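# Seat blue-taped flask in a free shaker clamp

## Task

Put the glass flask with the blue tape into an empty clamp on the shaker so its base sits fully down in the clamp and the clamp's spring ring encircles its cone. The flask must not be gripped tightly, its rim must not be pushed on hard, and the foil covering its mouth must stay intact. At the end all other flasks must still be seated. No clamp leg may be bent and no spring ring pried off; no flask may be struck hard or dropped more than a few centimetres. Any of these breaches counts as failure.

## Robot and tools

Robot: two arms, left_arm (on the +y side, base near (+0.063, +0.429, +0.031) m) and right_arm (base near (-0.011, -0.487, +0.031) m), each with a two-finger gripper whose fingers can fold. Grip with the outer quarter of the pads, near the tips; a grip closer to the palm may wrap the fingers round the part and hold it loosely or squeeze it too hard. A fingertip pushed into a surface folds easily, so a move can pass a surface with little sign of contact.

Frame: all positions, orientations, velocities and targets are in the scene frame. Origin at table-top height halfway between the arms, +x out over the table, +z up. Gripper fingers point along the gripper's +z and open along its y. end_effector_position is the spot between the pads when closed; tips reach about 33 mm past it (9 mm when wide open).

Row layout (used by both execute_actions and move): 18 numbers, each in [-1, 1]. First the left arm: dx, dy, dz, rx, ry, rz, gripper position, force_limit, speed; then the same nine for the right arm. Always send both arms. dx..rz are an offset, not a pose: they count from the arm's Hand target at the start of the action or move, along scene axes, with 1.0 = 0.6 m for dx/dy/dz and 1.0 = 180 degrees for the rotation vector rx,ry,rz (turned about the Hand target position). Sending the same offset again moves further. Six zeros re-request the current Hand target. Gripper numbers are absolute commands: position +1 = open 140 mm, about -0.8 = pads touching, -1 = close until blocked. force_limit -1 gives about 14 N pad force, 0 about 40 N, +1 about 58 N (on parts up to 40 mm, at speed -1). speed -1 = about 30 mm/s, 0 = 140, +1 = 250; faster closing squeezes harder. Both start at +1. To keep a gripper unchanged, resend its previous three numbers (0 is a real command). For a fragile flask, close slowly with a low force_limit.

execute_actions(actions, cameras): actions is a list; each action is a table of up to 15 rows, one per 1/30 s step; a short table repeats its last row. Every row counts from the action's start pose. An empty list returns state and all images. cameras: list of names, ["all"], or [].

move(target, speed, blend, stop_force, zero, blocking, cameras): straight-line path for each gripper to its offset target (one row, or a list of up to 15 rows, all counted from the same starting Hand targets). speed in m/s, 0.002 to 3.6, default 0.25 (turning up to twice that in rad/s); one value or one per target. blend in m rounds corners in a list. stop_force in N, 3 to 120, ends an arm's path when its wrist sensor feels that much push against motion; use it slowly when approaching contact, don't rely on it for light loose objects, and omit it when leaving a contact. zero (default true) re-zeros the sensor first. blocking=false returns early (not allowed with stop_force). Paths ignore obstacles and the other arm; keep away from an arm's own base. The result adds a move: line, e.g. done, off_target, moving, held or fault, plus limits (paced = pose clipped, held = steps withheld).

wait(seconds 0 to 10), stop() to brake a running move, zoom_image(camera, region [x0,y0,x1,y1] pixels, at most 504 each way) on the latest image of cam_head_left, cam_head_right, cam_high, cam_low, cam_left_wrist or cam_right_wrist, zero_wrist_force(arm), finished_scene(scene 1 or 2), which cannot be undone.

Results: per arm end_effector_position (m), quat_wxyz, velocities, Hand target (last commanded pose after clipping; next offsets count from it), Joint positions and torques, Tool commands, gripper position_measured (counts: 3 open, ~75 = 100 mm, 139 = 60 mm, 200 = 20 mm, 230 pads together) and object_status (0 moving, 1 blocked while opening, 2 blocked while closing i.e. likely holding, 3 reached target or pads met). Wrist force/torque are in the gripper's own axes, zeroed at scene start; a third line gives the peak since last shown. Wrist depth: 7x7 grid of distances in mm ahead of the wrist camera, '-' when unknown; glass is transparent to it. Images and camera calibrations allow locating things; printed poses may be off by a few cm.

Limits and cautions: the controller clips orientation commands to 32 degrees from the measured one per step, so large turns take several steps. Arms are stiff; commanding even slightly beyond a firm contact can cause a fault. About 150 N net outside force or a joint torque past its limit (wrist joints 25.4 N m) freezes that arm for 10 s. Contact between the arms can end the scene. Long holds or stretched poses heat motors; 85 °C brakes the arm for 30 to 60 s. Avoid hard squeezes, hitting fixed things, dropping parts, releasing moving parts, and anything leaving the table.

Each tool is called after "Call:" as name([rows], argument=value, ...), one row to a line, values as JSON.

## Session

Call:
execute_actions(actions=[])

Scene clock: 0.00 s.
left_arm: end_effector_position=(+0.4830, +0.4519, +0.2276) position_measured=3 object_status=3 end_effector_quat_wxyz=(-0.405, +0.402, +0.803, -0.172) | right_arm: end_effector_position=(+0.4879, -0.1457, +0.3433) position_measured=3 object_status=3 end_effector_quat_wxyz=(-0.018, +0.805, -0.129, +0.579)
Joint positions: left_arm=[-0.166 -1.069 1.246 -0.84 -1.671 0.788] | right_arm=[0.76 -1.417 2.124 -3.344 -2.389 3.715]
Joint velocities: within noise
Joint torques (N m): no reading
Motor temperatures (°C): left_arm=[32 29 31 36 39 36] | right_arm=[31 27 33 40 39 37]
Wrist force (N): no reading
Wrist torque (N m): no reading
Wrist force, peak (N): no reading
Wrist depth (mm): cam_left_wrist=[2032 378 443 2091 453 406 1146 / 2176 1417 479 576 427 361 313 / 2798 2951 1825 484 400 341 298 / - 135 2112 457 366 150 124 / - 2292 525 410 362 315 107 / 2564 2505 476 406 346 300 275 / - 360 415 396 327 288 -] | cam_right_wrist=[2079 2079 2079 2079 1445 1436 - / 2116 2194 2394 2236 2604 2548 2418 / 2443 2394 2443 2443 1991 2061 2174 / 109 141 2135 2061 2097 - 117 / 110 1975 209 535 544 509 111 / 187 202 363 295 462 446 287 / 202 283 285 280 291 404 -]
Hand target: left_arm +0.4830, +0.4519, +0.2276; -0.405, +0.402, +0.803, -0.172 | right_arm +0.4879, -0.1457, +0.3433; -0.018, +0.805, -0.129, +0.579
Tool commands: left_gripper/position=+1.0 left_gripper/force_limit=+1.0 left_gripper/speed=+1.0 right_gripper/position=+1.0 right_gripper/force_limit=+1.0 right_gripper/speed=+1.0
camera_calibration:
cam_left_wrist: T_world_to_cam=[[0.518039, 0.603039, -0.606614, -0.376465], [0.603553, -0.760239, -0.240334, 0.104571], [-0.606102, -0.241621, -0.757799, 0.72088], [0, 0, 0, 1]] pos_world=[0.568836, 0.480702, 0.343044]
cam_right_wrist: T_world_to_cam=[[-0.186596, -0.96892, -0.162409, 0.014828], [-0.619568, 0.244351, -0.745941, 0.593747], [0.762441, -0.038566, -0.645907, -0.0122587], [0, 0, 0, 1]] pos_world=[0.37998, -0.131188, 0.43739]

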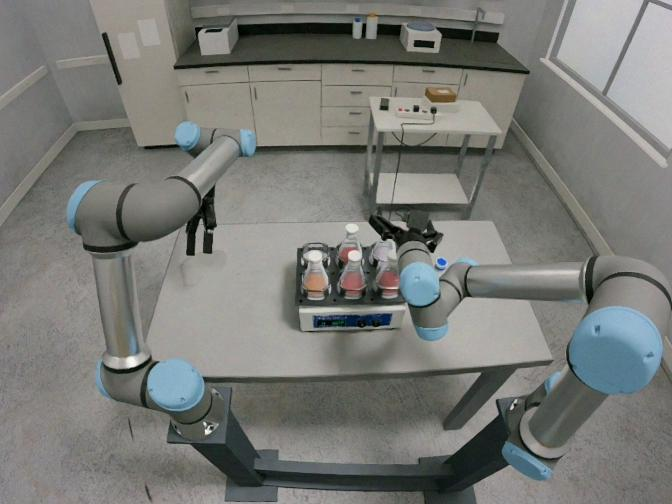

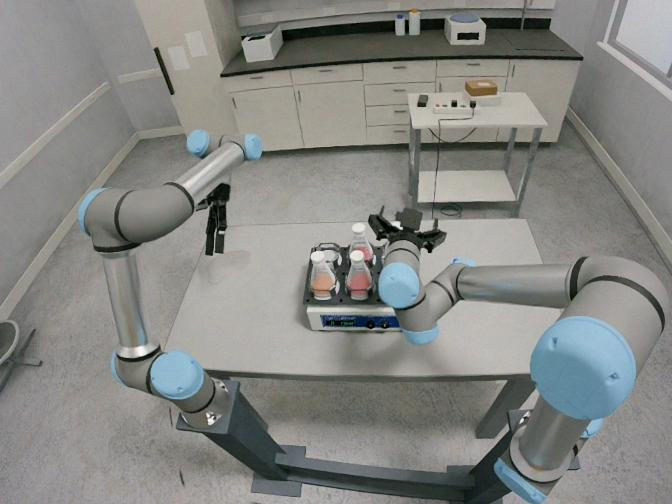

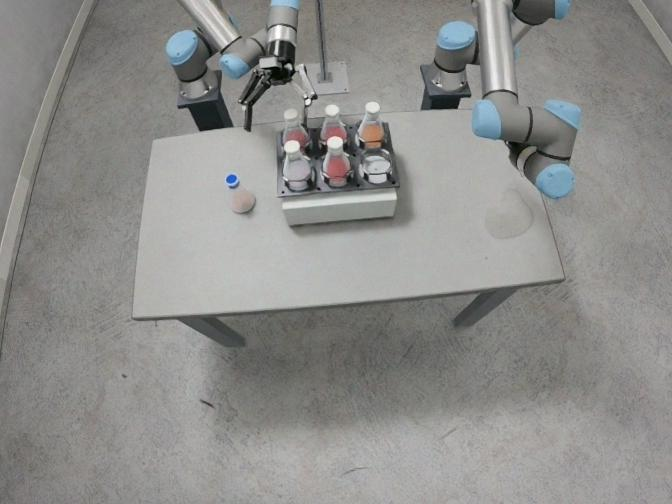

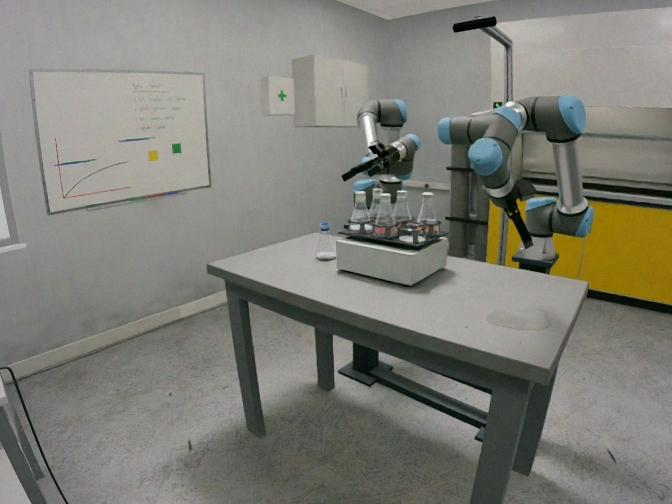

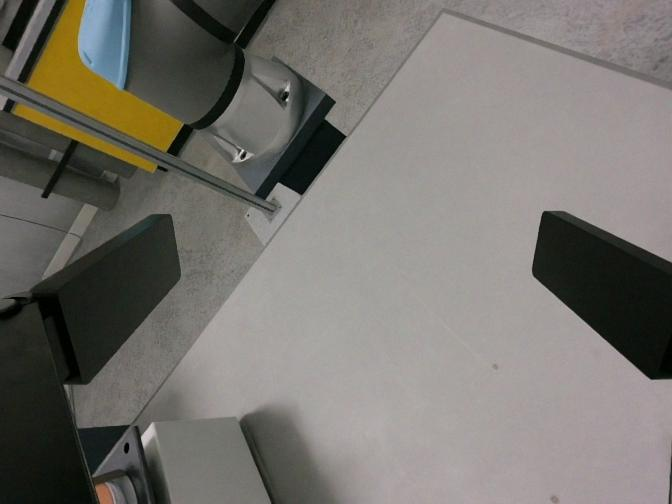

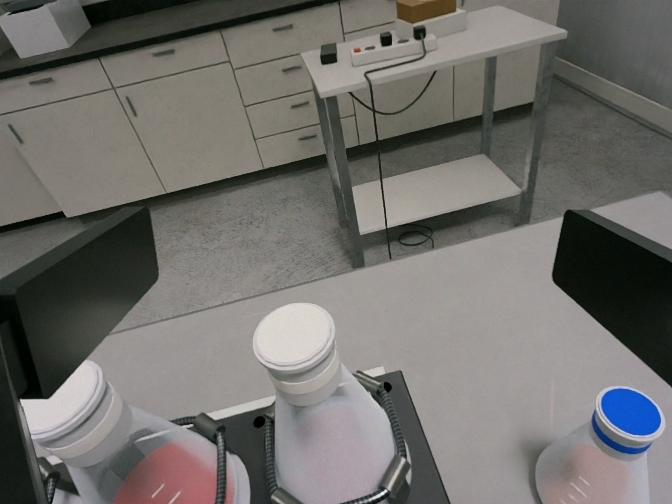

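Call:
move([
  [0,0,0,0,0,0,1,1,1,0,-0.05,0.25,0,0,0,1,-1,-1],
  [0,0,0,0,0,0,1,1,1,0.1,-0.233,0.25,0.035,0.444,0.047,1,-1,-1],
  [0,0,0,0,0,0,1,1,1,0.26,-0.233,0.1,0.071,0.889,0.095,1,-1,-1],
], speed=[0.25,0.4,0.35], blend=[0.02,0.03,0], cameras=["cam_head_right","cam_high","cam_right_wrist","cam_low"])

Scene clock: 26.07 s.
left_arm: end_effector_position=(+0.4830, +0.4519, +0.2276) position_measured=3 object_status=3 end_effector_quat_wxyz=(-0.405, +0.402, +0.803, -0.172) | right_arm: end_effector_position=(+0.6426, -0.2853, +0.4026) position_measured=3 object_status=3 end_effector_quat_wxyz=(-0.366, +0.740, -0.362, -0.433)
Joint positions: left_arm=[-0.166 -1.069 1.246 -0.84 -1.671 0.788] | right_arm=[-0.252 -0.535 0.035 -0.051 -0.749 3.318]
Joint torques (N m): left_arm=[-0.23 -45.32 -22.61 0.09 -0.05 0.27] | right_arm=[-10.67 -57.82 -14.17 -0.57 1.25 1.84]
Wrist force (N): left_arm=[-0.2 0.3 0.2] | right_arm=[0.8 3.6 0.0]
Wrist torque (N m): left_arm=[0.05 0.04 0.01] | right_arm=[0.72 0.32 0.05]
Wrist force, peak (N): left_arm=[-0.2 0.6 0.0] | right_arm=[1.2 4.3 -0.3]
Wrist depth (mm): cam_left_wrist=[2013 379 440 2071 454 406 1152 / 2071 446 476 550 423 364 308 / 3077 2992 1810 481 401 345 296 / - 135 2154 462 377 149 118 / - 127 529 436 364 316 106 / 2693 2393 487 406 345 299 273 / - 360 415 383 330 288 -] | cam_right_wrist=[- - 843 493 454 392 1991 / - 2495 - 445 522 2756 2724 / - 757 790 1150 1035 3762 2663 / - 132 - 1053 - - 122 / 110 131 757 975 - - 111 / - - - 6236 4017 2663 2576 / - 3202 - 5386 3885 2633 2394]
Hand target: left_arm +0.4830, +0.4519, +0.2276; -0.405, +0.402, +0.803, -0.172 | right_arm +0.6439, -0.2855, +0.4033; -0.202, +0.758, -0.199, -0.587
Off the commanded pose: left_arm 0.000 m, 0 deg | right_arm 0.002 m, 68 deg; orientation clipped.
elbow stopped short (right arm): the move would have taken joint 3 (elbow) straighter than the controller allows.
move: off_target (right_arm); limits=paced
camera_calibration:
cam_right_wrist: T_world_to_cam=[[-0.845364, -0.477017, -0.240444, 0.513129], [-0.212134, -0.113321, 0.970648, -0.286981], [-0.490263, 0.871558, -0.00539428, 0.709442], [0, 0, 0, 1]] pos_world=[0.720715, -0.406069, 0.405763]
Images, in order (width x height): cam_head_right 672x504, cam_high 672x504, cam_low 672x504, cam_right_wrist 672x504.

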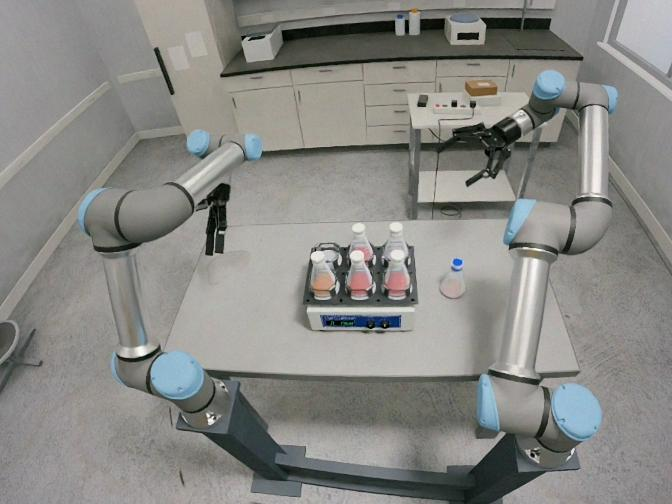

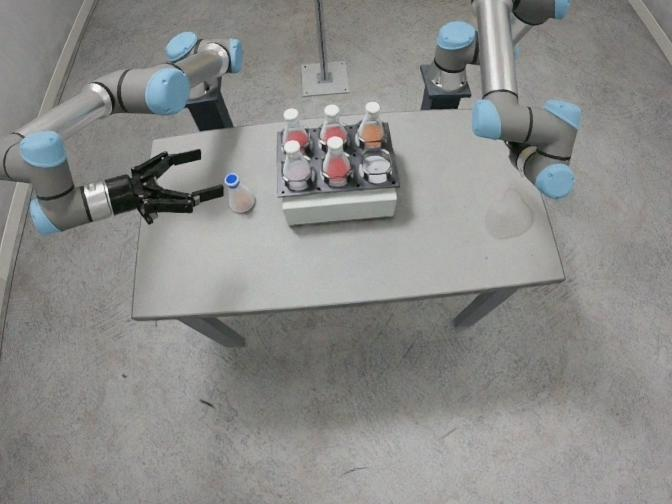

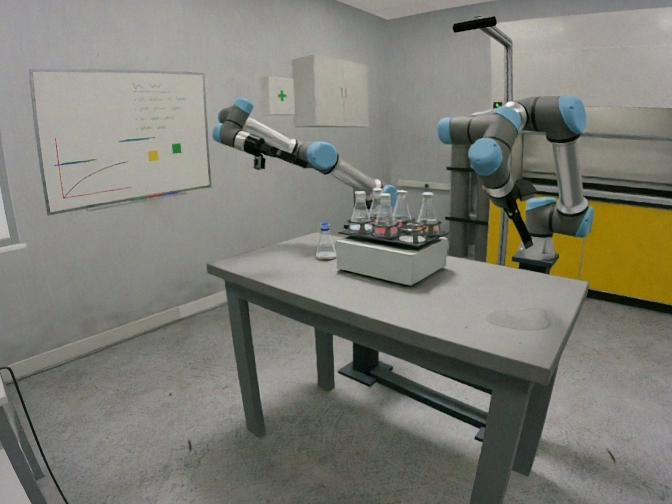

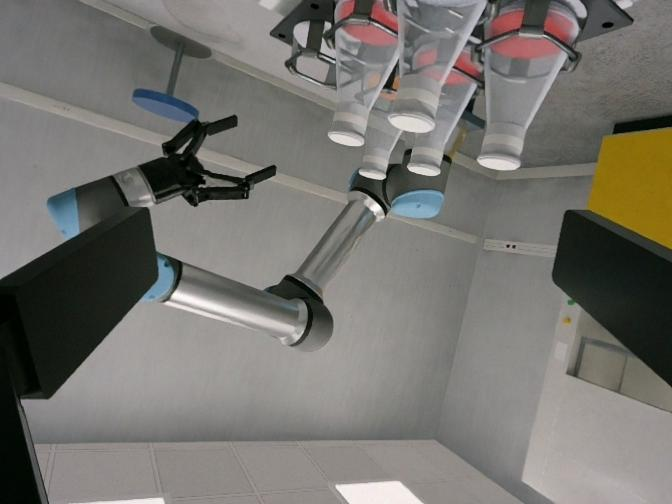

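Call:
move(target=[0,0,0,0,0,0,1,1,1,-0.267,-0.2575,-0.072,0.056,0.058,-0.314,1,-1,-1], speed=0.25, cameras=["cam_right_wrist","cam_high"])

Scene clock: 40.43 s.
left_arm: end_effector_position=(+0.4830, +0.4519, +0.2276) position_measured=3 object_status=3 end_effector_quat_wxyz=(-0.405, +0.402, +0.803, -0.172) | right_arm: end_effector_position=(+0.4837, -0.4400, +0.3601) position_measured=3 object_status=3 end_effector_quat_wxyz=(+0.500, -0.500, +0.500, +0.500)
Joint positions: left_arm=[-0.166 -1.069 1.246 -0.84 -1.671 0.788] | right_arm=[-0.726 -1.154 1.471 -0.317 -0.73 3.142]
Joint torques (N m): left_arm=[0.72 -44.96 -22.73 0.06 -0.09 0.17] | right_arm=[-0.22 -31.02 -14.99 3.07 1.07 1.58]
Wrist force (N): left_arm=[-0.1 0.3 -0.1] | right_arm=[0.9 2.9 0.1]
Wrist torque (N m): left_arm=[0.06 0.02 0.00] | right_arm=[0.69 0.32 0.10]
Wrist force, peak (N): left_arm=[0.0 0.8 0.0] | right_arm=[2.0 5.1 -1.1]
Wrist depth (mm): cam_left_wrist=[2032 375 444 2091 451 406 1177 / 2221 1363 476 1737 421 360 313 / 2798 3077 1737 524 398 342 297 / - 135 2198 455 380 150 124 / - 2393 481 441 368 317 106 / 2727 2316 469 422 329 299 275 / - 360 413 377 330 289 -] | cam_right_wrist=[3485 - - 919 581 884 - / 3950 - 948 - 915 - - / - - 905 911 992 - - / - 131 - - - - 116 / 110 123 - - 2788 3038 111 / 2821 2370 - - 2756 2495 - / - - - 2418 1927 2135 2097]
Hand target: left_arm +0.4830, +0.4519, +0.2276; -0.405, +0.402, +0.803, -0.172 | right_arm +0.4837, -0.4400, +0.3601; +0.500, -0.500, +0.500, +0.500
Off the commanded pose: left_arm 0.000 m, 0 deg | right_arm 0.000 m, 0 deg.
move: done
camera_calibration:
cam_right_wrist: T_world_to_cam=[[-0.999871, -0.00432829, -0.0154752, 0.4965], [-0.0128457, -0.363297, 0.931585, -0.489341], [-0.00965426, 0.931663, 0.363195, 0.427324], [0, 0, 0, 1]] pos_world=[0.494276, -0.573749, 0.308344]
Images, in order (width x height): cam_high 672x504, cam_right_wrist 672x504.

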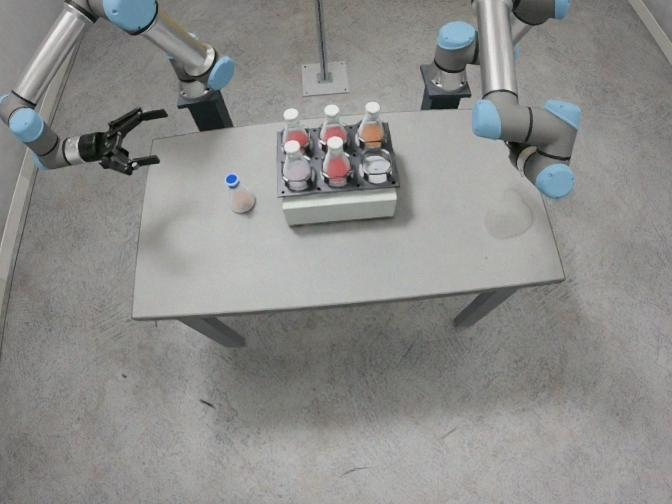

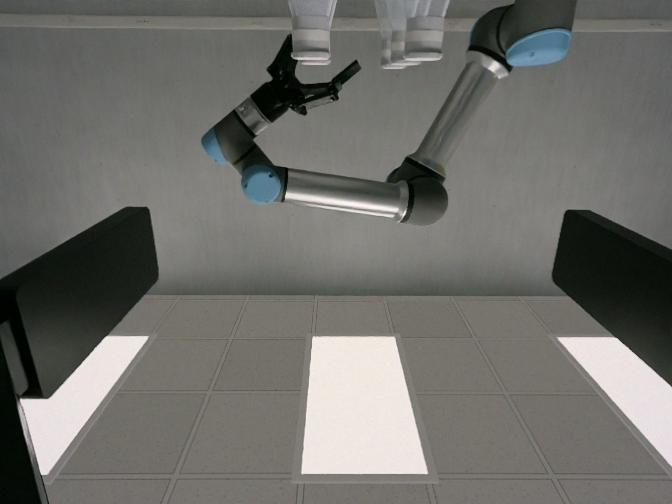

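Call:
move(target=[0,0,0,0,0,0,1,1,1,0,0.06,-0.3735,0,0,0,1,-1,-1], speed=0.2, cameras=["cam_right_wrist"])

Scene clock: 46.80 s.
left_arm: end_effector_position=(+0.4830, +0.4519, +0.2276) position_measured=3 object_status=3 end_effector_quat_wxyz=(-0.405, +0.402, +0.803, -0.172) | right_arm: end_effector_position=(+0.4836, -0.4039, +0.1361) position_measured=3 object_status=3 end_effector_quat_wxyz=(+0.500, -0.500, +0.500, +0.500)
Joint positions: left_arm=[-0.166 -1.069 1.246 -0.84 -1.671 0.788] | right_arm=[-0.674 -0.899 1.733 -0.833 -0.678 3.142]
Joint torques (N m): left_arm=[0.35 -45.88 -24.06 0.21 -0.11 0.27] | right_arm=[-10.22 -44.13 -22.83 0.46 -1.1 1.23]
Wrist force (N): left_arm=[-0.2 0.4 0.0] | right_arm=[1.2 2.5 0.0]
Wrist torque (N m): left_arm=[0.09 0.03 0.00] | right_arm=[0.64 0.27 0.14]
Wrist force, peak (N): left_arm=[-0.1 0.7 0.1] | right_arm=[3.5 2.7 0.3]
Wrist depth (mm): cam_left_wrist=[1976 379 442 2133 455 1260 1164 / 2176 482 476 582 426 352 318 / 3168 3215 2420 488 410 341 300 / - 135 2091 460 380 150 124 / - 2198 525 426 363 316 106 / 2505 2505 465 403 344 288 278 / - 359 418 384 329 288 -] | cam_right_wrist=[- - 334 333 335 338 4557 / - - 350 349 354 856 - / - - - 219 445 937 - / - 131 987 546 568 152 117 / 109 - - 3202 - - 111 / - 2394 - 3038 - - - / - 2301 2279 2135 - - -]
Hand target: left_arm +0.4830, +0.4519, +0.2276; -0.405, +0.402, +0.803, -0.172 | right_arm +0.4837, -0.4040, +0.1360; +0.500, -0.500, +0.500, +0.500
Off the commanded pose: left_arm 0.000 m, 0 deg | right_arm 0.000 m, 0 deg.
move: done
camera_calibration:
cam_right_wrist: T_world_to_cam=[[-0.999878, -0.0044077, -0.0149735, 0.493005], [-0.0123455, -0.363675, 0.931444, -0.267803], [-0.009551, 0.931515, 0.363577, 0.474956], [0, 0, 0, 1]] pos_world=[0.494175, -0.537649, 0.0841424]
Images, in order (width x height): cam_right_wrist 672x504.

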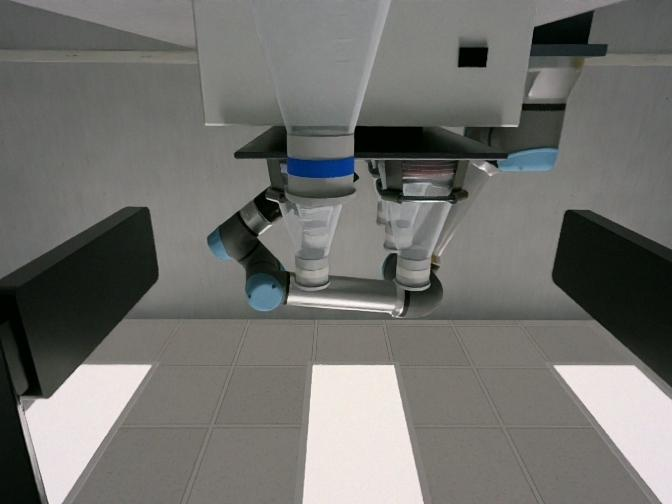

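Call:
move([
  [0,0,0,0,0,0,1,1,1,0.03,0,0,0,0,0,1,-1,-1],
  [0,0,0,0,0,0,1,1,1,0.03,0.1,0,0,0,0,1,-1,-1],
], speed=0.12, blend=[0.01,0], cameras=["cam_right_wrist"])

Scene clock: 52.90 s.
left_arm: end_effector_position=(+0.4830, +0.4519, +0.2276) position_measured=3 object_status=3 end_effector_quat_wxyz=(-0.405, +0.402, +0.803, -0.172) | right_arm: end_effector_position=(+0.5016, -0.3439, +0.1360) position_measured=3 object_status=3 end_effector_quat_wxyz=(+0.500, -0.500, +0.500, +0.500)
Joint positions: left_arm=[-0.166 -1.069 1.246 -0.84 -1.671 0.788] | right_arm=[-0.562 -0.908 1.75 -0.842 -0.566 3.142]
Joint torques (N m): left_arm=[0.73 -44.86 -23.23 0.33 -0.02 0.14] | right_arm=[-13.07 -34.85 -23.79 2.86 -1.27 1.66]
Wrist force (N): left_arm=[-0.1 0.4 0.0] | right_arm=[1.0 2.9 -0.1]
Wrist torque (N m): left_arm=[0.09 0.03 0.00] | right_arm=[0.69 0.31 0.14]
Wrist force, peak (N): left_arm=[0.0 0.6 0.1] | right_arm=[1.1 4.4 -0.8]
Wrist depth (mm): cam_left_wrist=[1995 377 439 2091 455 404 1171 / 2221 1355 481 570 427 358 312 / 2872 2951 1737 453 410 341 297 / - 135 2292 442 383 149 124 / - 2176 558 428 364 315 106 / 2564 2292 494 404 345 298 - / - 361 410 384 331 288 -] | cam_right_wrist=[- 614 281 281 282 282 280 / - - 294 296 296 298 2926 / - - - 158 331 929 - / - 131 940 170 504 - 116 / 109 - - 937 971 - 111 / - 2962 - 3000 - - - / - 2443 2394 - - - -]
Hand target: left_arm +0.4830, +0.4519, +0.2276; -0.405, +0.402, +0.803, -0.172 | right_arm +0.5017, -0.3440, +0.1360; +0.500, -0.500, +0.500, +0.500
Off the commanded pose: left_arm 0.000 m, 0 deg | right_arm 0.000 m, 0 deg.
move: done; blend cut to 0.009 m at target 1
camera_calibration:
cam_right_wrist: T_world_to_cam=[[-0.999872, -0.00449049, -0.0153241, 0.511256], [-0.0126438, -0.363505, 0.931507, -0.245661], [-0.00975331, 0.931581, 0.363402, 0.419443], [0, 0, 0, 1]] pos_world=[0.512176, -0.477749, 0.0842434]
Images, in order (width x height): cam_right_wrist 672x504.

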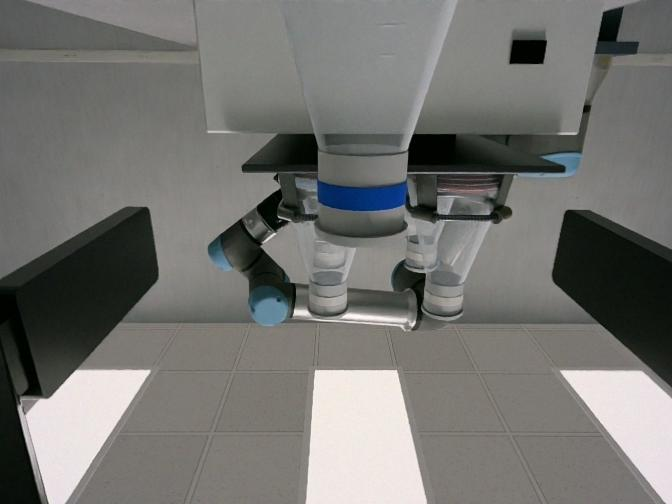

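Call:
move(target=[0,0,0,0,0,0,1,1,1,-0.0045,0,-0.0567,0,0,0,1,-1,-1], speed=0.06)

Call:
move(target=[0,0,0,0,0,0,1,1,1,0,0,0,0,0,0,-1,-0.4,-1], cameras=["cam_right_wrist"])

Call:
wait(seconds=1)

Scene clock: 59.07 s.
left_arm: end_effector_position=(+0.4830, +0.4519, +0.2276) position_measured=3 object_status=3 end_effector_quat_wxyz=(-0.405, +0.402, +0.803, -0.172) | right_arm: end_effector_position=(+0.4989, -0.3439, +0.1019) position_measured=3 object_status=3 end_effector_quat_wxyz=(+0.500, -0.500, +0.500, +0.500) end_effector_velocity=(+0.000, +0.000, +0.002) end_effector_angular_velocity=(+0.001, +0.001, +0.000)
Joint positions: left_arm=[-0.166 -1.069 1.246 -0.84 -1.671 0.788] | right_arm=[-0.564 -0.849 1.763 -0.914 -0.568 3.142]
Joint velocities: left_arm=[within noise] | right_arm=[0 -0.003 0.001 0.005 0 -0.001]
Joint torques (N m): left_arm=[-0.6 -45.01 -24.04 0.29 0.07 0.26] | right_arm=[-9.06 -55.43 -18.83 2.6 -0.55 0.26]
Wrist force (N): left_arm=[-0.1 0.4 0.0] | right_arm=[0.9 2.8 0.1]
Wrist torque (N m): left_arm=[0.09 0.03 0.00] | right_arm=[0.69 0.34 0.13]
Wrist force, peak (N): left_arm=[-0.2 0.6 -0.2] | right_arm=[1.9 3.0 0.1]
Wrist depth (mm): cam_left_wrist=[2071 376 441 1976 453 411 1134 / 2052 478 473 515 423 361 309 / 3531 2951 2154 490 403 344 293 / - 135 2133 453 381 149 124 / - 2198 525 429 368 323 106 / 2564 2154 483 413 344 300 273 / - 361 413 386 324 286 -] | cam_right_wrist=[384 373 284 284 284 283 357 / - - 295 297 297 297 - / - 4017 314 309 316 315 2521 / - 132 944 174 514 153 117 / 110 132 862 179 521 - 111 / - - - 2890 2890 - 2724 / - 2061 2236 2236 2418 2495 -]
Hand target: left_arm +0.4830, +0.4519, +0.2276; -0.405, +0.402, +0.803, -0.172 | right_arm +0.4990, -0.3440, +0.1020; +0.500, -0.500, +0.500, +0.500
Off the commanded pose: left_arm 0.000 m, 0 deg | right_arm 0.000 m, 0 deg.
move: done

Scene clock: 62.87 s.
left_arm: end_effector_position=(+0.4830, +0.4519, +0.2276) position_measured=3 object_status=3 end_effector_quat_wxyz=(-0.405, +0.402, +0.803, -0.172) | right_arm: end_effector_position=(+0.4990, -0.3440, +0.1020) position_measured=171 object_status=0 end_effector_quat_wxyz=(+0.500, -0.500, +0.500, +0.500)
Joint positions: left_arm=[-0.166 -1.069 1.246 -0.84 -1.671 0.788] | right_arm=[-0.564 -0.849 1.763 -0.914 -0.568 3.142]
Joint torques (N m): left_arm=[-0.21 -45.7 -23.89 0.35 0.13 0.42] | right_arm=[9.11 -56.01 -22.29 0.28 1.23 1.89]
Wrist force (N): left_arm=[-0.2 0.3 -0.1] | right_arm=[2.2 3.1 0.0]
Wrist torque (N m): left_arm=[0.07 0.04 0.00] | right_arm=[0.74 0.44 0.13]
Wrist force, peak (N): left_arm=[0.1 0.6 0.3] | right_arm=[2.2 3.1 0.0]
Wrist depth (mm): cam_left_wrist=[2071 375 440 2071 452 404 1164 / 2154 1455 476 579 424 360 309 / 2992 2872 2071 487 399 341 296 / - 135 2176 453 382 150 124 / - 2267 500 429 362 316 106 / 2595 2393 469 405 351 300 274 / - 360 419 381 329 288 -] | cam_right_wrist=[483 483 285 283 284 286 449 / - - 297 297 297 297 - / - - 311 312 310 313 - / - - 101 171 127 98 - / - 81 76 175 - 81 77 / - 71 - 3038 - - 68 / - - - 2821 - - -]
Hand target: left_arm +0.4830, +0.4519, +0.2276; -0.405, +0.402, +0.803, -0.172 | right_arm +0.4990, -0.3440, +0.1020; +0.500, -0.500, +0.500, +0.500
Off the commanded pose: left_arm 0.000 m, 0 deg | right_arm 0.000 m, 0 deg.
move: done
camera_calibration:
cam_right_wrist: T_world_to_cam=[[-0.999877, -0.00424431, -0.0151242, 0.508143], [-0.0125462, -0.363588, 0.931475, -0.214019], [-0.00945246, 0.93155, 0.36349, 0.431637], [0, 0, 0, 1]] pos_world=[0.509475, -0.477749, 0.0501428]
Images, in order (width x height): cam_right_wrist 672x504.

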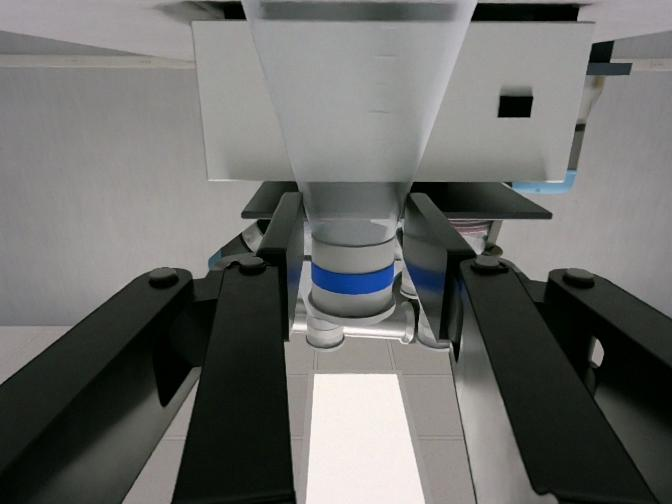

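Scene clock: 63.87 s.
left_arm: end_effector_position=(+0.4830, +0.4519, +0.2276) position_measured=3 object_status=3 end_effector_quat_wxyz=(-0.405, +0.402, +0.803, -0.172) | right_arm: end_effector_position=(+0.4990, -0.3440, +0.1020) position_measured=171 object_status=2 end_effector_quat_wxyz=(+0.500, -0.500, +0.500, +0.500)
Joint positions: left_arm=[-0.166 -1.069 1.246 -0.84 -1.671 0.788] | right_arm=[-0.564 -0.849 1.763 -0.914 -0.568 3.142]
Joint torques (N m): left_arm=[0.06 -43.65 -24.16 0.37 0.02 0.39] | right_arm=[9.56 -55.57 -21.61 0.29 1.16 1.81]
Wrist force (N): left_arm=[-0.1 0.4 0.1] | right_arm=[2.1 2.9 0.1]
Wrist torque (N m): left_arm=[0.08 0.02 0.00] | right_arm=[0.70 0.43 0.13]
Wrist force, peak (N): left_arm=[-0.1 0.5 0.2] | right_arm=[2.4 3.0 0.3]
Wrist depth (mm): cam_left_wrist=[2013 376 441 2071 453 406 1171 / 2221 1355 471 1723 426 369 310 / 2798 3077 2176 492 403 344 297 / - 127 2052 445 381 149 124 / - 2316 523 427 361 307 107 / 2627 2316 477 404 347 297 274 / - 360 413 385 329 287 -] | cam_right_wrist=[378 370 283 283 283 284 354 / - - 297 297 297 298 - / - 3160 311 311 310 314 - / - 3385 101 171 127 99 - / - 80 76 176 - 81 77 / - 72 - - - - 68 / - - - - - - -]
Hand target: left_arm +0.4830, +0.4519, +0.2276; -0.405, +0.402, +0.803, -0.172 | right_arm +0.4990, -0.3440, +0.1020; +0.500, -0.500, +0.500, +0.500
Tool commands: left_gripper/position=+1.0 left_gripper/force_limit=+1.0 left_gripper/speed=+1.0 right_gripper/position=-1.0 right_gripper/force_limit=-0.4 right_gripper/speed=-1.0
Off the commanded pose: left_arm 0.000 m, 0 deg | right_arm 0.000 m, 0 deg.
wait: 1.00 s; at rest by 0.17 s

Call:
move([
  [0,0,0.2,0,0,0,1,1,1,0,0,0.12,0,0,0,-1,-0.4,-1],
  [0,0,0.2,0,0,0,1,1,1,0.268,0.05,0.12,0,0,0,-1,-0.4,-1],
  [0,0,0.2,0,0,0,1,1,1,0.268,0.315,0.12,0,0,0,-1,-0.4,-1],
  [0,0,0.2,0,0,0,1,1,1,0.268,0.315,0.03,0,0,0,-1,-0.4,-1],
], speed=[0.12,0.15,0.15,0.1], blend=[0.02,0.03,0.02,0])

Call:
move(target=[0,0,0,0,0,0,1,1,1,0,0,-0.06,0,0,0,-1,-0.4,-1], speed=0.02, stop_force=5, cameras=["cam_right_wrist","cam_high"])

Scene clock: 79.00 s.
left_arm: end_effector_position=(+0.4830, +0.4519, +0.3476) position_measured=3 object_status=3 end_effector_quat_wxyz=(-0.405, +0.402, +0.803, -0.172) | right_arm: end_effector_position=(+0.6598, -0.1550, +0.1200) position_measured=171 object_status=2 end_effector_quat_wxyz=(+0.500, -0.500, +0.500, +0.500)
Joint positions: left_arm=[-0.166 -1.077 0.952 -0.538 -1.671 0.788] | right_arm=[-0.164 -0.644 1.268 -0.623 -0.168 3.141]
Joint torques (N m): left_arm=[6.53 -53.89 -15.22 -1.94 0.73 2] | right_arm=[-13.16 -67.19 -11.85 2.37 0.5 1.19]
Wrist force (N): left_arm=[-0.2 0.3 -0.1] | right_arm=[2.2 2.7 0.0]
Wrist torque (N m): left_arm=[0.06 0.05 0.02] | right_arm=[0.66 0.46 0.10]
Wrist force, peak (N): left_arm=[-1.4 1.6 1.4] | right_arm=[4.3 3.1 0.0]
Wrist depth (mm): cam_left_wrist=[2420 2244 453 442 1857 1528 1290 / 2154 2505 471 598 1766 503 1210 / 2872 3168 2534 598 537 473 397 / - 135 2316 610 519 149 124 / - 2420 2198 595 487 429 107 / 2951 2595 2221 555 458 406 371 / - 740 436 496 444 387 -] | cam_right_wrist=[2604 3885 491 490 265 153 113 / - - 2926 - 265 154 118 / - - - 3435 234 153 126 / - - 101 173 127 134 134 / - 81 76 178 - 81 80 / - 71 - 752 - - 68 / - - - 2236 - - -]
Hand target: left_arm +0.4830, +0.4519, +0.3476; -0.405, +0.402, +0.803, -0.172 | right_arm +0.6598, -0.1550, +0.1200; +0.500, -0.500, +0.500, +0.500
Off the commanded pose: left_arm 0.000 m, 0 deg | right_arm 0.000 m, 0 deg.
move: done

Scene clock: 80.93 s.
left_arm: end_effector_position=(+0.4830, +0.4519, +0.3476) position_measured=3 object_status=3 end_effector_quat_wxyz=(-0.405, +0.402, +0.803, -0.172) | right_arm: end_effector_position=(+0.6598, -0.1550, +0.1026) position_measured=171 object_status=2 end_effector_quat_wxyz=(+0.500, -0.500, +0.500, +0.500)
Joint positions: left_arm=[-0.166 -1.077 0.952 -0.538 -1.671 0.788] | right_arm=[-0.164 -0.619 1.27 -0.649 -0.168 3.14]
Joint torques (N m): left_arm=[5.18 -53.33 -16.13 -1.74 0.61 2.08] | right_arm=[-11.13 -65.19 -16.45 1.59 1.16 -0.5]
Wrist force (N): left_arm=[-0.1 0.4 0.0] | right_arm=[-4.7 2.6 0.9]
Wrist torque (N m): left_arm=[0.09 0.03 0.02] | right_arm=[0.68 0.21 0.11]
Wrist force, peak (N): left_arm=[-0.4 0.3 0.3] | right_arm=[-24.6 2.9 -0.5]
Wrist depth (mm): cam_left_wrist=[2341 2133 453 445 1810 1506 1275 / 2198 2505 471 593 1766 506 1231 / 3077 2992 2448 605 547 463 406 / 3419 135 2341 607 515 149 124 / - 2505 2112 574 490 417 106 / 2798 2505 659 527 466 - - / - 975 434 494 446 390 -] | cam_right_wrist=[2576 - 463 671 292 154 113 / - - - 3485 264 154 118 / - - - 2962 236 153 126 / - 2962 101 170 128 135 133 / - 81 76 176 - 81 80 / - 72 - 814 - - 68 / - - - 2236 - - -]
Hand target: left_arm +0.4830, +0.4519, +0.3476; -0.405, +0.402, +0.803, -0.172 | right_arm +0.6598, -0.1550, +0.1026; +0.500, -0.500, +0.500, +0.500 (not the last commanded pose)
Off the commanded pose: left_arm 0.000 m, 0 deg | right_arm 0.019 m, 0 deg.
move: contact (right_arm)
camera_calibration:
cam_right_wrist: T_world_to_cam=[[-0.999877, -0.0042441, -0.0151248, 0.669735], [-0.0125468, -0.363588, 0.931475, -0.143842], [-0.00945246, 0.93155, 0.36349, 0.256876], [0, 0, 0, 1]] pos_world=[0.670275, -0.288749, 0.0507428]
Images, in order (width x height): cam_high 672x504, cam_right_wrist 672x504.

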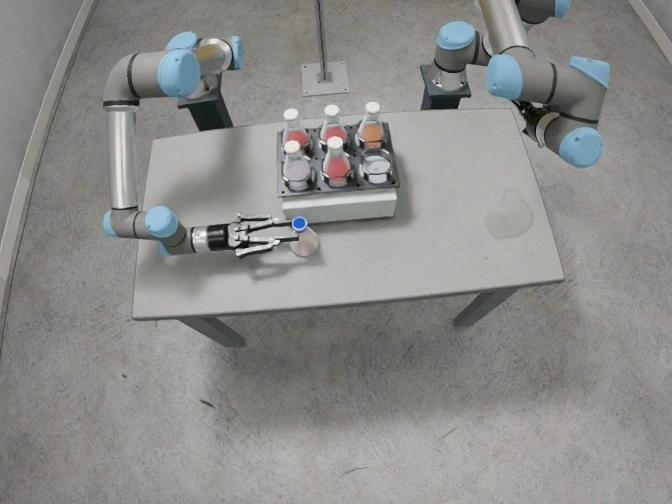

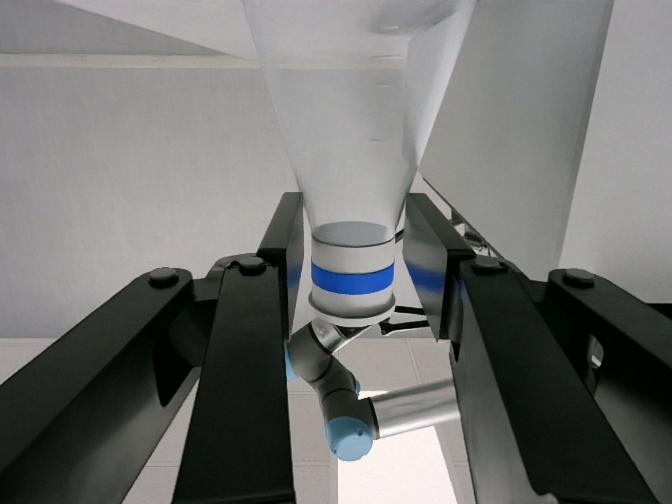

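Call:
move(target=[0,0,0,0,0,0,1,1,1,0,0,-0.0008,0,0,0,-1,-0.4,-1])

Call:
move(target=[0,0,0,0,0,0,1,1,1,0,0,0,0,0,0,0.6,-0.4,-1])

Call:
move([
  [0,0,0,0,0,0,1,1,1,0,-0.16,0,0,0,0,0.6,-0.4,-1],
  [0.29,-0.55,0,-0.557,-0.379,0.068,1,1,1,0,-0.5,0.1,0,0,0,0.6,-0.4,-1],
], speed=[0.1,0.2], blend=[0.01,0], cameras=["cam_left_wrist","cam_high"])

Scene clock: 85.43 s.
left_arm: end_effector_position=(+0.4830, +0.4519, +0.3476) position_measured=3 object_status=3 end_effector_quat_wxyz=(-0.405, +0.402, +0.803, -0.172) | right_arm: end_effector_position=(+0.6598, -0.1550, +0.1022) position_measured=171 object_status=2 end_effector_quat_wxyz=(+0.500, -0.500, +0.500, +0.500)
Joint positions: left_arm=[-0.166 -1.077 0.952 -0.538 -1.671 0.788] | right_arm=[-0.164 -0.618 1.27 -0.65 -0.168 3.14]
Joint torques (N m): left_arm=[5.61 -53.37 -16.19 -1.74 0.17 1.91] | right_arm=[-8.99 -37.98 -19.25 -1.94 1.11 -1.02]
Wrist force (N): left_arm=[-0.4 0.4 -0.1] | right_arm=[-15.9 2.9 0.0]
Wrist torque (N m): left_arm=[0.07 0.10 0.02] | right_arm=[0.67 0.03 0.12]
Wrist force, peak (N): left_arm=[-0.4 0.5 0.1] | right_arm=[-15.9 2.9 0.0]
Wrist depth (mm): cam_left_wrist=[2393 2176 453 445 1841 1465 1282 / 2393 2420 469 598 1710 508 1197 / 3122 3215 2367 595 544 466 406 / - 135 2244 617 517 149 124 / - 2476 2198 574 501 427 106 / - 2564 651 539 468 406 369 / - 738 441 492 441 390 -] | cam_right_wrist=[- 366 359 2394 290 153 113 / - - - - 265 153 118 / 2962 - - 2962 263 153 126 / - - 101 172 127 135 133 / - 81 76 176 - 81 80 / - 72 - 817 - - 69 / - - - 675 - - -]
Hand target: left_arm +0.4830, +0.4519, +0.3476; -0.405, +0.402, +0.803, -0.172 | right_arm +0.6598, -0.1550, +0.1021; +0.500, -0.500, +0.500, +0.500
Off the commanded pose: left_arm 0.000 m, 0 deg | right_arm 0.000 m, 0 deg.
move: done

Scene clock: 88.07 s.
left_arm: end_effector_position=(+0.4830, +0.4519, +0.3476) position_measured=3 object_status=3 end_effector_quat_wxyz=(-0.405, +0.402, +0.803, -0.172) | right_arm: end_effector_position=(+0.6599, -0.1550, +0.1022) position_measured=60 object_status=0 end_effector_quat_wxyz=(+0.500, -0.500, +0.500, +0.500)
Joint positions: left_arm=[-0.166 -1.077 0.952 -0.538 -1.671 0.788] | right_arm=[-0.164 -0.618 1.27 -0.65 -0.168 3.14]
Joint torques (N m): left_arm=[5.92 -54.07 -15.77 -1.67 0 1.85] | right_arm=[-6.8 -66.36 -11.24 1.72 -9.55 -0.93]
Wrist force (N): left_arm=[0.1 0.4 -0.1] | right_arm=[2.6 -25.4 20.9]
Wrist torque (N m): left_arm=[0.07 -0.01 0.02] | right_arm=[1.89 0.20 -0.13]
Wrist force, peak (N): left_arm=[-0.3 0.6 0.1] | right_arm=[2.6 -25.7 20.9]
Wrist depth (mm): cam_left_wrist=[2420 2316 453 451 1873 1539 1298 / 2176 2316 472 597 1710 531 1203 / 3215 3366 2505 600 544 470 400 / - 135 2367 1890 515 149 124 / - 2448 2071 589 467 433 106 / 2992 2659 653 545 458 406 373 / - 738 437 495 442 391 -] | cam_right_wrist=[2756 466 355 455 288 156 113 / 2821 - - - 272 156 118 / - - - - 270 146 125 / - 113 - 170 - 130 130 / - 105 - 175 3385 129 99 / - - - 809 760 329 - / - - 2346 736 - - -]
Hand target: left_arm +0.4830, +0.4519, +0.3476; -0.405, +0.402, +0.803, -0.172 | right_arm +0.6598, -0.1550, +0.1021; +0.500, -0.500, +0.500, +0.500
Off the commanded pose: left_arm 0.000 m, 0 deg | right_arm 0.000 m, 0 deg.
move: done

Scene clock: 94.53 s.
left_arm: end_effector_position=(+0.6462, +0.1400, +0.3469) position_measured=3 object_status=3 end_effector_quat_wxyz=(+0.443, +0.524, +0.534, -0.494) | right_arm: end_effector_position=(+0.6598, -0.4497, +0.1605) position_measured=53 object_status=3 end_effector_quat_wxyz=(+0.500, -0.500, +0.500, +0.500)
Joint positions: left_arm=[-0.168 -1.033 1.729 -3.154 -2.951 0.611] | right_arm=[-0.568 -0.576 1.011 -0.433 -0.572 3.142]
Joint torques (N m): left_arm=[5.52 -50.55 -12.09 -0.45 -0.1 2.21] | right_arm=[10.36 -61.86 -12.49 -0.33 1.19 -0.37]
Wrist force (N): left_arm=[-0.4 -0.7 -3.5] | right_arm=[1.2 3.0 0.2]
Wrist torque (N m): left_arm=[-0.11 -0.09 -0.08] | right_arm=[0.71 0.30 0.07]
Wrist force, peak (N): left_arm=[-10.1 -2.3 -7.4] | right_arm=[2.4 -25.9 22.9]
Wrist depth (mm): cam_left_wrist=[621 389 2316 2244 2448 - 2341 / 663 688 2367 1061 2198 2393 2505 / 2316 789 1007 2505 2420 2476 2420 / 2341 127 2834 2627 2659 149 124 / - 112 - - 2834 2762 107 / - - - - - - - / - - - - - - -] | cam_right_wrist=[1837 - 992 3160 381 377 379 / - - - 3118 415 391 392 / - - - 911 585 489 3000 / - 118 3822 - 937 134 107 / - 110 - - - 126 101 / - - - 2257 - - - / - - - 2097 2821 - -]
Hand target: left_arm +0.6462, +0.1400, +0.3468; +0.443, +0.524, +0.534, -0.494 (not the last commanded pose) | right_arm +0.6598, -0.4495, +0.1605; +0.500, -0.500, +0.500, +0.500 (not the last commanded pose)
Off the commanded pose: left_arm 0.021 m, 8 deg | right_arm 0.005 m, 0 deg.
move: held (left_arm; a check stopped the path), off_target (right_arm; braked when a check withheld steps of left_arm); path passed 1 of 2 targets; limits=held
pose unreachable (left arm): on one or more control steps of this call, first in action 0 (counted from 0), this arm could not follow its commanded pose, so it was not sent that pose on those steps. It may still have moved: this result reports where it is.
cause: moving toward the commanded pose would bring two parts of the arm too close to each other (its gripper and another part of the arm, with joints 4 (wrist 1) to 6 (wrist 3) between them, 8 mm apart when it was first held).
camera_calibration:
cam_left_wrist: T_world_to_cam=[[0.998521, -0.0311363, -0.0445611, -0.61722], [0.0509802, 0.251765, 0.966445, -0.405551], [-0.0188726, -0.967287, 0.25298, 0.206342], [0, 0, 0, 1]] pos_world=[0.640877, 0.282478, 0.312238]
Images, in order (width x height): cam_high 672x504, cam_left_wrist 672x504.

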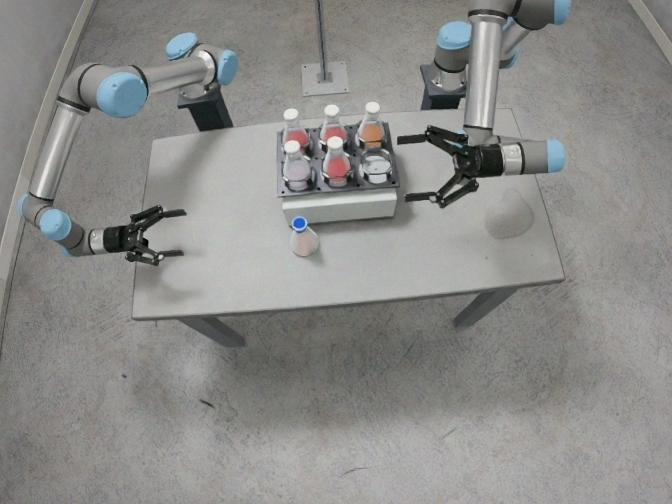

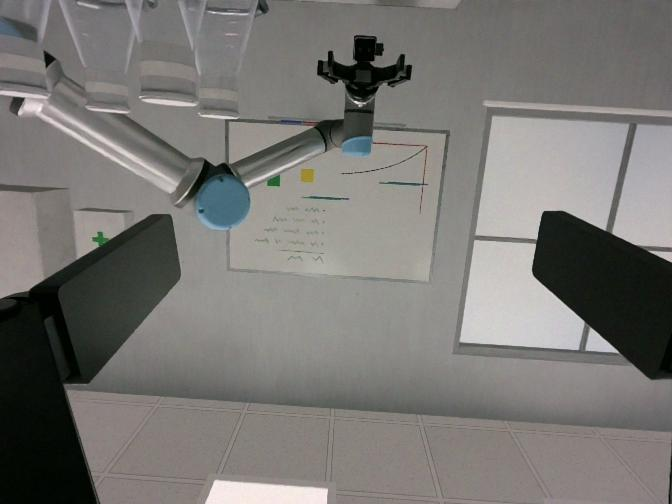

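Call:
move(target=[-0.272,0.52,0.05,0.525,0.35,-0.053,1,1,1,0,0,0,0,0,0,0.6,-0.4,-1], speed=0.3)

Call:
move(target=[0.05,-0.2,0.05,-0.110,-0.274,-0.190,1,1,1,0,0,0,0,0,0,0.6,-0.4,-1], speed=0.3)

Scene clock: 108.93 s.
left_arm: end_effector_position=(+0.4830, +0.4519, +0.3768) position_measured=3 object_status=3 end_effector_quat_wxyz=(-0.405, +0.402, +0.803, -0.171) | right_arm: end_effector_position=(+0.6598, -0.4495, +0.1605) position_measured=53 object_status=3 end_effector_quat_wxyz=(+0.500, -0.500, +0.500, +0.500)
Joint positions: left_arm=[-0.166 -1.064 0.855 -0.456 -1.67 0.787] | right_arm=[-0.568 -0.577 1.011 -0.434 -0.572 3.142]
Joint torques (N m): left_arm=[5.05 -54.11 -14.76 -0.57 -0.66 1.12] | right_arm=[12.5 -70.93 -12.75 -0.02 1.12 -0.21]
Wrist force (N): left_arm=[-0.3 0.2 -0.1] | right_arm=[0.8 3.0 0.3]
Wrist torque (N m): left_arm=[0.04 0.06 -0.07] | right_arm=[0.71 0.38 0.07]
Wrist force, peak (N): left_arm=[-0.8 -0.5 -3.8] | right_arm=[1.1 3.2 0.4]
Wrist depth (mm): cam_left_wrist=[2448 2221 480 435 1857 1539 1313 / 2221 2595 484 598 1810 554 1252 / 3168 3215 2420 623 615 487 438 / - 135 2367 1873 537 149 124 / - 2420 2198 610 522 453 107 / - 2693 704 573 494 403 396 / - 913 450 507 473 417 -] | cam_right_wrist=[- 2962 3000 - 377 375 375 / 2788 - - - 427 393 422 / 4389 - - 3118 605 497 952 / - 118 3118 1118 3435 134 112 / - 119 - 1035 1063 126 101 / - 2788 - 2890 2756 - - / - - 2394 2215 2079 2236 -]
Hand target: left_arm +0.4830, +0.4520, +0.3768; -0.405, +0.402, +0.803, -0.171 | right_arm +0.6598, -0.4495, +0.1605; +0.500, -0.500, +0.500, +0.500
Off the commanded pose: left_arm 0.000 m, 0 deg | right_arm 0.000 m, 0 deg.
move: done

Scene clock: 111.30 s.
left_arm: end_effector_position=(+0.5129, +0.3320, +0.4068) position_measured=3 object_status=3 end_effector_quat_wxyz=(+0.001, +0.707, +0.707, +0.002) | right_arm: end_effector_position=(+0.6598, -0.4495, +0.1605) position_measured=53 object_status=3 end_effector_quat_wxyz=(+0.500, -0.500, +0.500, +0.500)
Joint positions: left_arm=[-0.483 -1.664 1.403 -1.313 -1.568 1.063] | right_arm=[-0.568 -0.577 1.011 -0.434 -0.572 3.142]
Joint torques (N m): left_arm=[6.66 -20.53 -25.64 -4.24 -1.84 -1.99] | right_arm=[11.97 -71.58 -12.9 -0.23 1.22 0.48]
Wrist force (N): left_arm=[0.2 0.3 -1.0] | right_arm=[0.9 3.0 0.5]
Wrist torque (N m): left_arm=[0.14 0.04 0.24] | right_arm=[0.73 0.37 0.07]
Wrist force, peak (N): left_arm=[0.0 1.7 0.3] | right_arm=[1.0 3.2 0.3]
Wrist depth (mm): cam_left_wrist=[571 484 485 484 480 484 1252 / 590 509 513 513 520 508 1338 / 1475 551 555 536 551 554 1486 / 1475 134 574 574 551 149 124 / - 607 457 468 624 634 102 / 1825 699 472 493 682 704 - / - 921 515 524 730 1958 -] | cam_right_wrist=[3160 - 3118 992 379 376 376 / 2855 - - - 421 394 420 / - - - - 481 489 - / - 118 - - 952 134 107 / - 119 - - 1039 134 101 / - 3118 - 3202 2633 2663 - / - 2443 2257 2323 2370 2418 -]
Hand target: left_arm +0.5130, +0.3320, +0.4068; +0.001, +0.707, +0.707, +0.002 | right_arm +0.6598, -0.4495, +0.1605; +0.500, -0.500, +0.500, +0.500
Off the commanded pose: left_arm 0.000 m, 0 deg | right_arm 0.000 m, 0 deg.
move: done

Call:
move([
  [0.12,-0.1,0,-0.25,0,0,1,1,1,0,0,0,0,0,0,0.6,-0.4,-1],
  [0.245,-0.38,-0.178,-0.5,0,0,1,1,1,0,0,0,0,0,0,0.6,-0.4,-1],
], speed=0.25, blend=[0.03,0], cameras=["cam_left_wrist","cam_high"])

Scene clock: 117.40 s.
left_arm: end_effector_position=(+0.6505, +0.1199, +0.3080) position_measured=3 object_status=3 end_effector_quat_wxyz=(+0.461, +0.538, +0.518, -0.479) | right_arm: end_effector_position=(+0.6598, -0.4495, +0.1605) position_measured=53 object_status=3 end_effector_quat_wxyz=(+0.500, -0.500, +0.500, +0.500)
Joint positions: left_arm=[-0.2 -0.936 1.716 -3.361 -2.922 0.551] | right_arm=[-0.568 -0.577 1.011 -0.434 -0.572 3.142]
Joint torques (N m): left_arm=[6.09 -46.94 -10.91 -0.44 0.34 1.93] | right_arm=[11.27 -70.71 -14.02 -0.19 1.15 1.66]
Wrist force (N): left_arm=[-0.4 -0.6 -3.6] | right_arm=[1.0 3.1 0.2]
Wrist torque (N m): left_arm=[-0.10 -0.08 -0.07] | right_arm=[0.74 0.33 0.07]
Wrist force, peak (N): left_arm=[-10.6 -0.3 -8.3] | right_arm=[1.0 3.2 0.2]
Wrist depth (mm): cam_left_wrist=[314 309 324 2341 2834 1958 1906 / 630 247 - 966 - 2292 2292 / 2534 725 1031 2448 2393 2448 2367 / 2316 128 2534 2564 2448 149 124 / - 111 - 2762 2564 2659 106 / - - - 2627 - 2992 - / - 2393 - 2341 - - -] | cam_right_wrist=[- - 798 - 380 378 377 / - - - - 414 391 390 / - - - 840 852 480 - / - 118 - - 1035 134 106 / - 119 3762 - - 125 101 / - - - - - 3118 - / - - 2693 2154 - 2323 -]
Hand target: left_arm +0.6505, +0.1199, +0.3078; +0.461, +0.538, +0.518, -0.479 (not the last commanded pose) | right_arm +0.6598, -0.4495, +0.1605; +0.500, -0.500, +0.500, +0.500
Off the commanded pose: left_arm 0.020 m, 7 deg | right_arm 0.000 m, 0 deg.
move: held (left_arm; a check stopped the path); limits=held
pose unreachable (left arm): on one or more control steps of this call, first in action 0 (counted from 0), this arm could not follow its commanded pose, so it was not sent that pose on those steps. It may still have moved: this result reports where it is.
cause: moving toward the commanded pose would bring two parts of the arm too close to each other (its gripper and another part of the arm, with joints 4 (wrist 1) to 6 (wrist 3) between them, 8 mm apart when it was first held).
camera_calibration:
cam_left_wrist: T_world_to_cam=[[0.999292, -0.0327, 0.0186013, -0.643704], [-0.00955222, 0.257697, 0.966178, -0.324367], [-0.0363875, -0.965672, 0.257203, 0.206736], [0, 0, 0, 1]] pos_world=[0.647673, 0.262179, 0.272197]
Images, in order (width x height): cam_high 672x504, cam_left_wrist 672x504.

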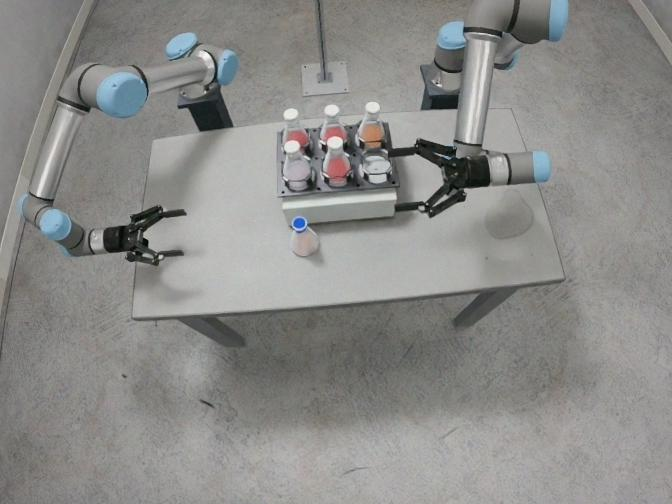

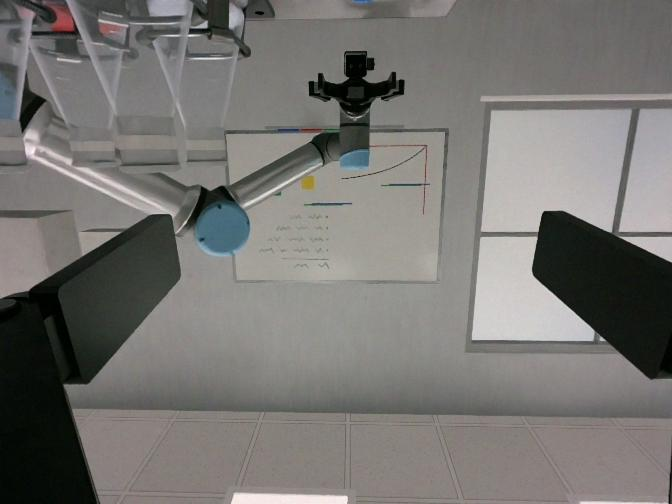

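Call:
move(target=[-0.229,0.353,0.165,0.463,-0.009,0.010,1,1,1,0,0,0,0,0,0,0.6,-0.4,-1], speed=0.3)

Call:
move(target=[0,0,0,0,0,-0.1667,1,1,1,0,0,0,0,0,0,0.6,-0.4,-1], speed=0.3)

Call:
move(target=[0.15,-0.1,0,-0.433,0.25,0,1,1,1,0,0,0,0,0,0,0.6,-0.4,-1], speed=0.3)

Scene clock: 141.43 s.
left_arm: end_effector_position=(+0.5132, +0.3316, +0.4069) position_measured=3 object_status=3 end_effector_quat_wxyz=(+0.001, +0.707, +0.707, +0.000) | right_arm: end_effector_position=(+0.6598, -0.4495, +0.1605) position_measured=53 object_status=3 end_effector_quat_wxyz=(+0.500, -0.500, +0.500, +0.500)
Joint positions: left_arm=[-0.482 -1.662 1.4 -1.311 -1.57 1.065] | right_arm=[-0.568 -0.577 1.011 -0.434 -0.572 3.142]
Joint torques (N m): left_arm=[1.79 -11.97 -17.49 -2.86 0.97 1.63] | right_arm=[9.41 -70.44 -14.28 -0.12 1.21 1.57]
Wrist force (N): left_arm=[0.0 0.1 -1.0] | right_arm=[0.9 2.7 0.3]
Wrist torque (N m): left_arm=[0.10 0.08 0.07] | right_arm=[0.65 0.36 0.07]
Wrist force, peak (N): left_arm=[0.3 -0.8 -3.8] | right_arm=[0.9 3.2 0.1]
Wrist depth (mm): cam_left_wrist=[524 486 467 482 482 474 1245 / 600 524 517 510 514 512 1322 / 1446 548 544 552 555 545 1496 / 1517 127 590 579 585 150 124 / - 127 467 467 615 634 102 / 1766 1737 468 495 675 1890 - / - 901 506 529 720 1906 -] | cam_right_wrist=[2604 3646 2663 2469 381 377 374 / 2257 - - 3885 422 393 395 / 3485 - 4740 - 515 489 - / - 118 3435 - 987 134 106 / - 110 - - 1008 134 101 / - 2724 - - 2443 - - / - 2370 - - 3202 2346 -]
Hand target: left_arm +0.5131, +0.3317, +0.4068; +0.000, +0.707, +0.707, +0.000 | right_arm +0.6598, -0.4495, +0.1605; +0.500, -0.500, +0.500, +0.500
Off the commanded pose: left_arm 0.000 m, 0 deg | right_arm 0.000 m, 0 deg.
move: done

Scene clock: 142.83 s.
left_arm: end_effector_position=(+0.5131, +0.3317, +0.4068) position_measured=3 object_status=3 end_effector_quat_wxyz=(+0.000, +0.866, +0.500, +0.000) | right_arm: end_effector_position=(+0.6598, -0.4495, +0.1605) position_measured=53 object_status=3 end_effector_quat_wxyz=(+0.500, -0.500, +0.500, +0.500)
Joint positions: left_arm=[-0.482 -1.662 1.401 -1.311 -1.571 1.588] | right_arm=[-0.568 -0.577 1.011 -0.434 -0.572 3.142]
Joint torques (N m): left_arm=[4.66 -12.58 -33.62 -4.97 -0.37 1.49] | right_arm=[9.49 -70.19 -14.33 -0.1 1.2 1.58]
Wrist force (N): left_arm=[0.0 0.3 -0.6] | right_arm=[1.0 2.8 0.2]
Wrist torque (N m): left_arm=[0.13 0.09 0.24] | right_arm=[0.67 0.35 0.07]
Wrist force, peak (N): left_arm=[-0.1 0.5 -1.0] | right_arm=[1.0 3.2 0.2]
Wrist depth (mm): cam_left_wrist=[482 481 483 482 483 479 1275 / 502 513 513 495 524 510 1346 / 1427 550 562 560 547 560 562 / 503 135 578 567 520 148 118 / - 1657 641 477 463 504 102 / - 1841 1825 655 492 519 - / - 1941 2013 758 507 510 -] | cam_right_wrist=[- - 2926 - 382 377 377 / - - 3078 677 422 394 394 / - - - - 489 498 - / - 118 - - 585 134 106 / - 110 - - 1030 134 101 / - - - 2008 2548 - - / - 2257 2323 2604 - 2279 -]
Hand target: left_arm +0.5131, +0.3317, +0.4068; +0.000, +0.866, +0.500, +0.000 | right_arm +0.6598, -0.4495, +0.1605; +0.500, -0.500, +0.500, +0.500
Off the commanded pose: left_arm 0.000 m, 0 deg | right_arm 0.000 m, 0 deg.
move: done

Scene clock: 146.03 s.
left_arm: end_effector_position=(+0.6031, +0.2717, +0.4068) position_measured=3 object_status=3 end_effector_quat_wxyz=(+0.354, +0.612, +0.354, -0.612) | right_arm: end_effector_position=(+0.6598, -0.4495, +0.1605) position_measured=53 object_status=3 end_effector_quat_wxyz=(+0.500, -0.500, +0.500, +0.500)
Joint positions: left_arm=[-0.006 -0.789 0.759 0.029 -2.649 3.141] | right_arm=[-0.568 -0.577 1.011 -0.434 -0.572 3.142]
Joint torques (N m): left_arm=[5.11 -54.08 -18.84 2.81 -1.76 1.99] | right_arm=[8.7 -70.36 -14.37 -0.16 1.1 1.66]
Wrist force (N): left_arm=[-0.3 -1.0 -3.4] | right_arm=[0.9 3.2 0.3]
Wrist torque (N m): left_arm=[-0.21 -0.14 0.10] | right_arm=[0.76 0.36 0.07]
Wrist force, peak (N): left_arm=[-0.1 -1.1 -3.9] | right_arm=[0.9 3.3 0.1]
Wrist depth (mm): cam_left_wrist=[3122 - 810 832 464 2198 1890 / 2595 3474 4488 949 924 2176 1976 / - - 3264 3077 2595 2367 2176 / - 127 - - 2911 149 124 / - 119 - - - - 106 / - 3314 - - 2244 - - / - 2367 1958 1976 - 1958 -] | cam_right_wrist=[- - 798 774 378 374 377 / 3202 3118 - - 417 395 390 / 3537 - 3591 - 579 435 485 / - 118 - 1030 1044 134 112 / - 110 - - - 125 101 / - 2756 - 3000 - - - / - 2257 - 3118 - 2194 -]
Hand target: left_arm +0.6031, +0.2717, +0.4068; +0.354, +0.612, +0.354, -0.612 | right_arm +0.6598, -0.4495, +0.1605; +0.500, -0.500, +0.500, +0.500
Off the commanded pose: left_arm 0.000 m, 0 deg | right_arm 0.000 m, 0 deg.
move: done


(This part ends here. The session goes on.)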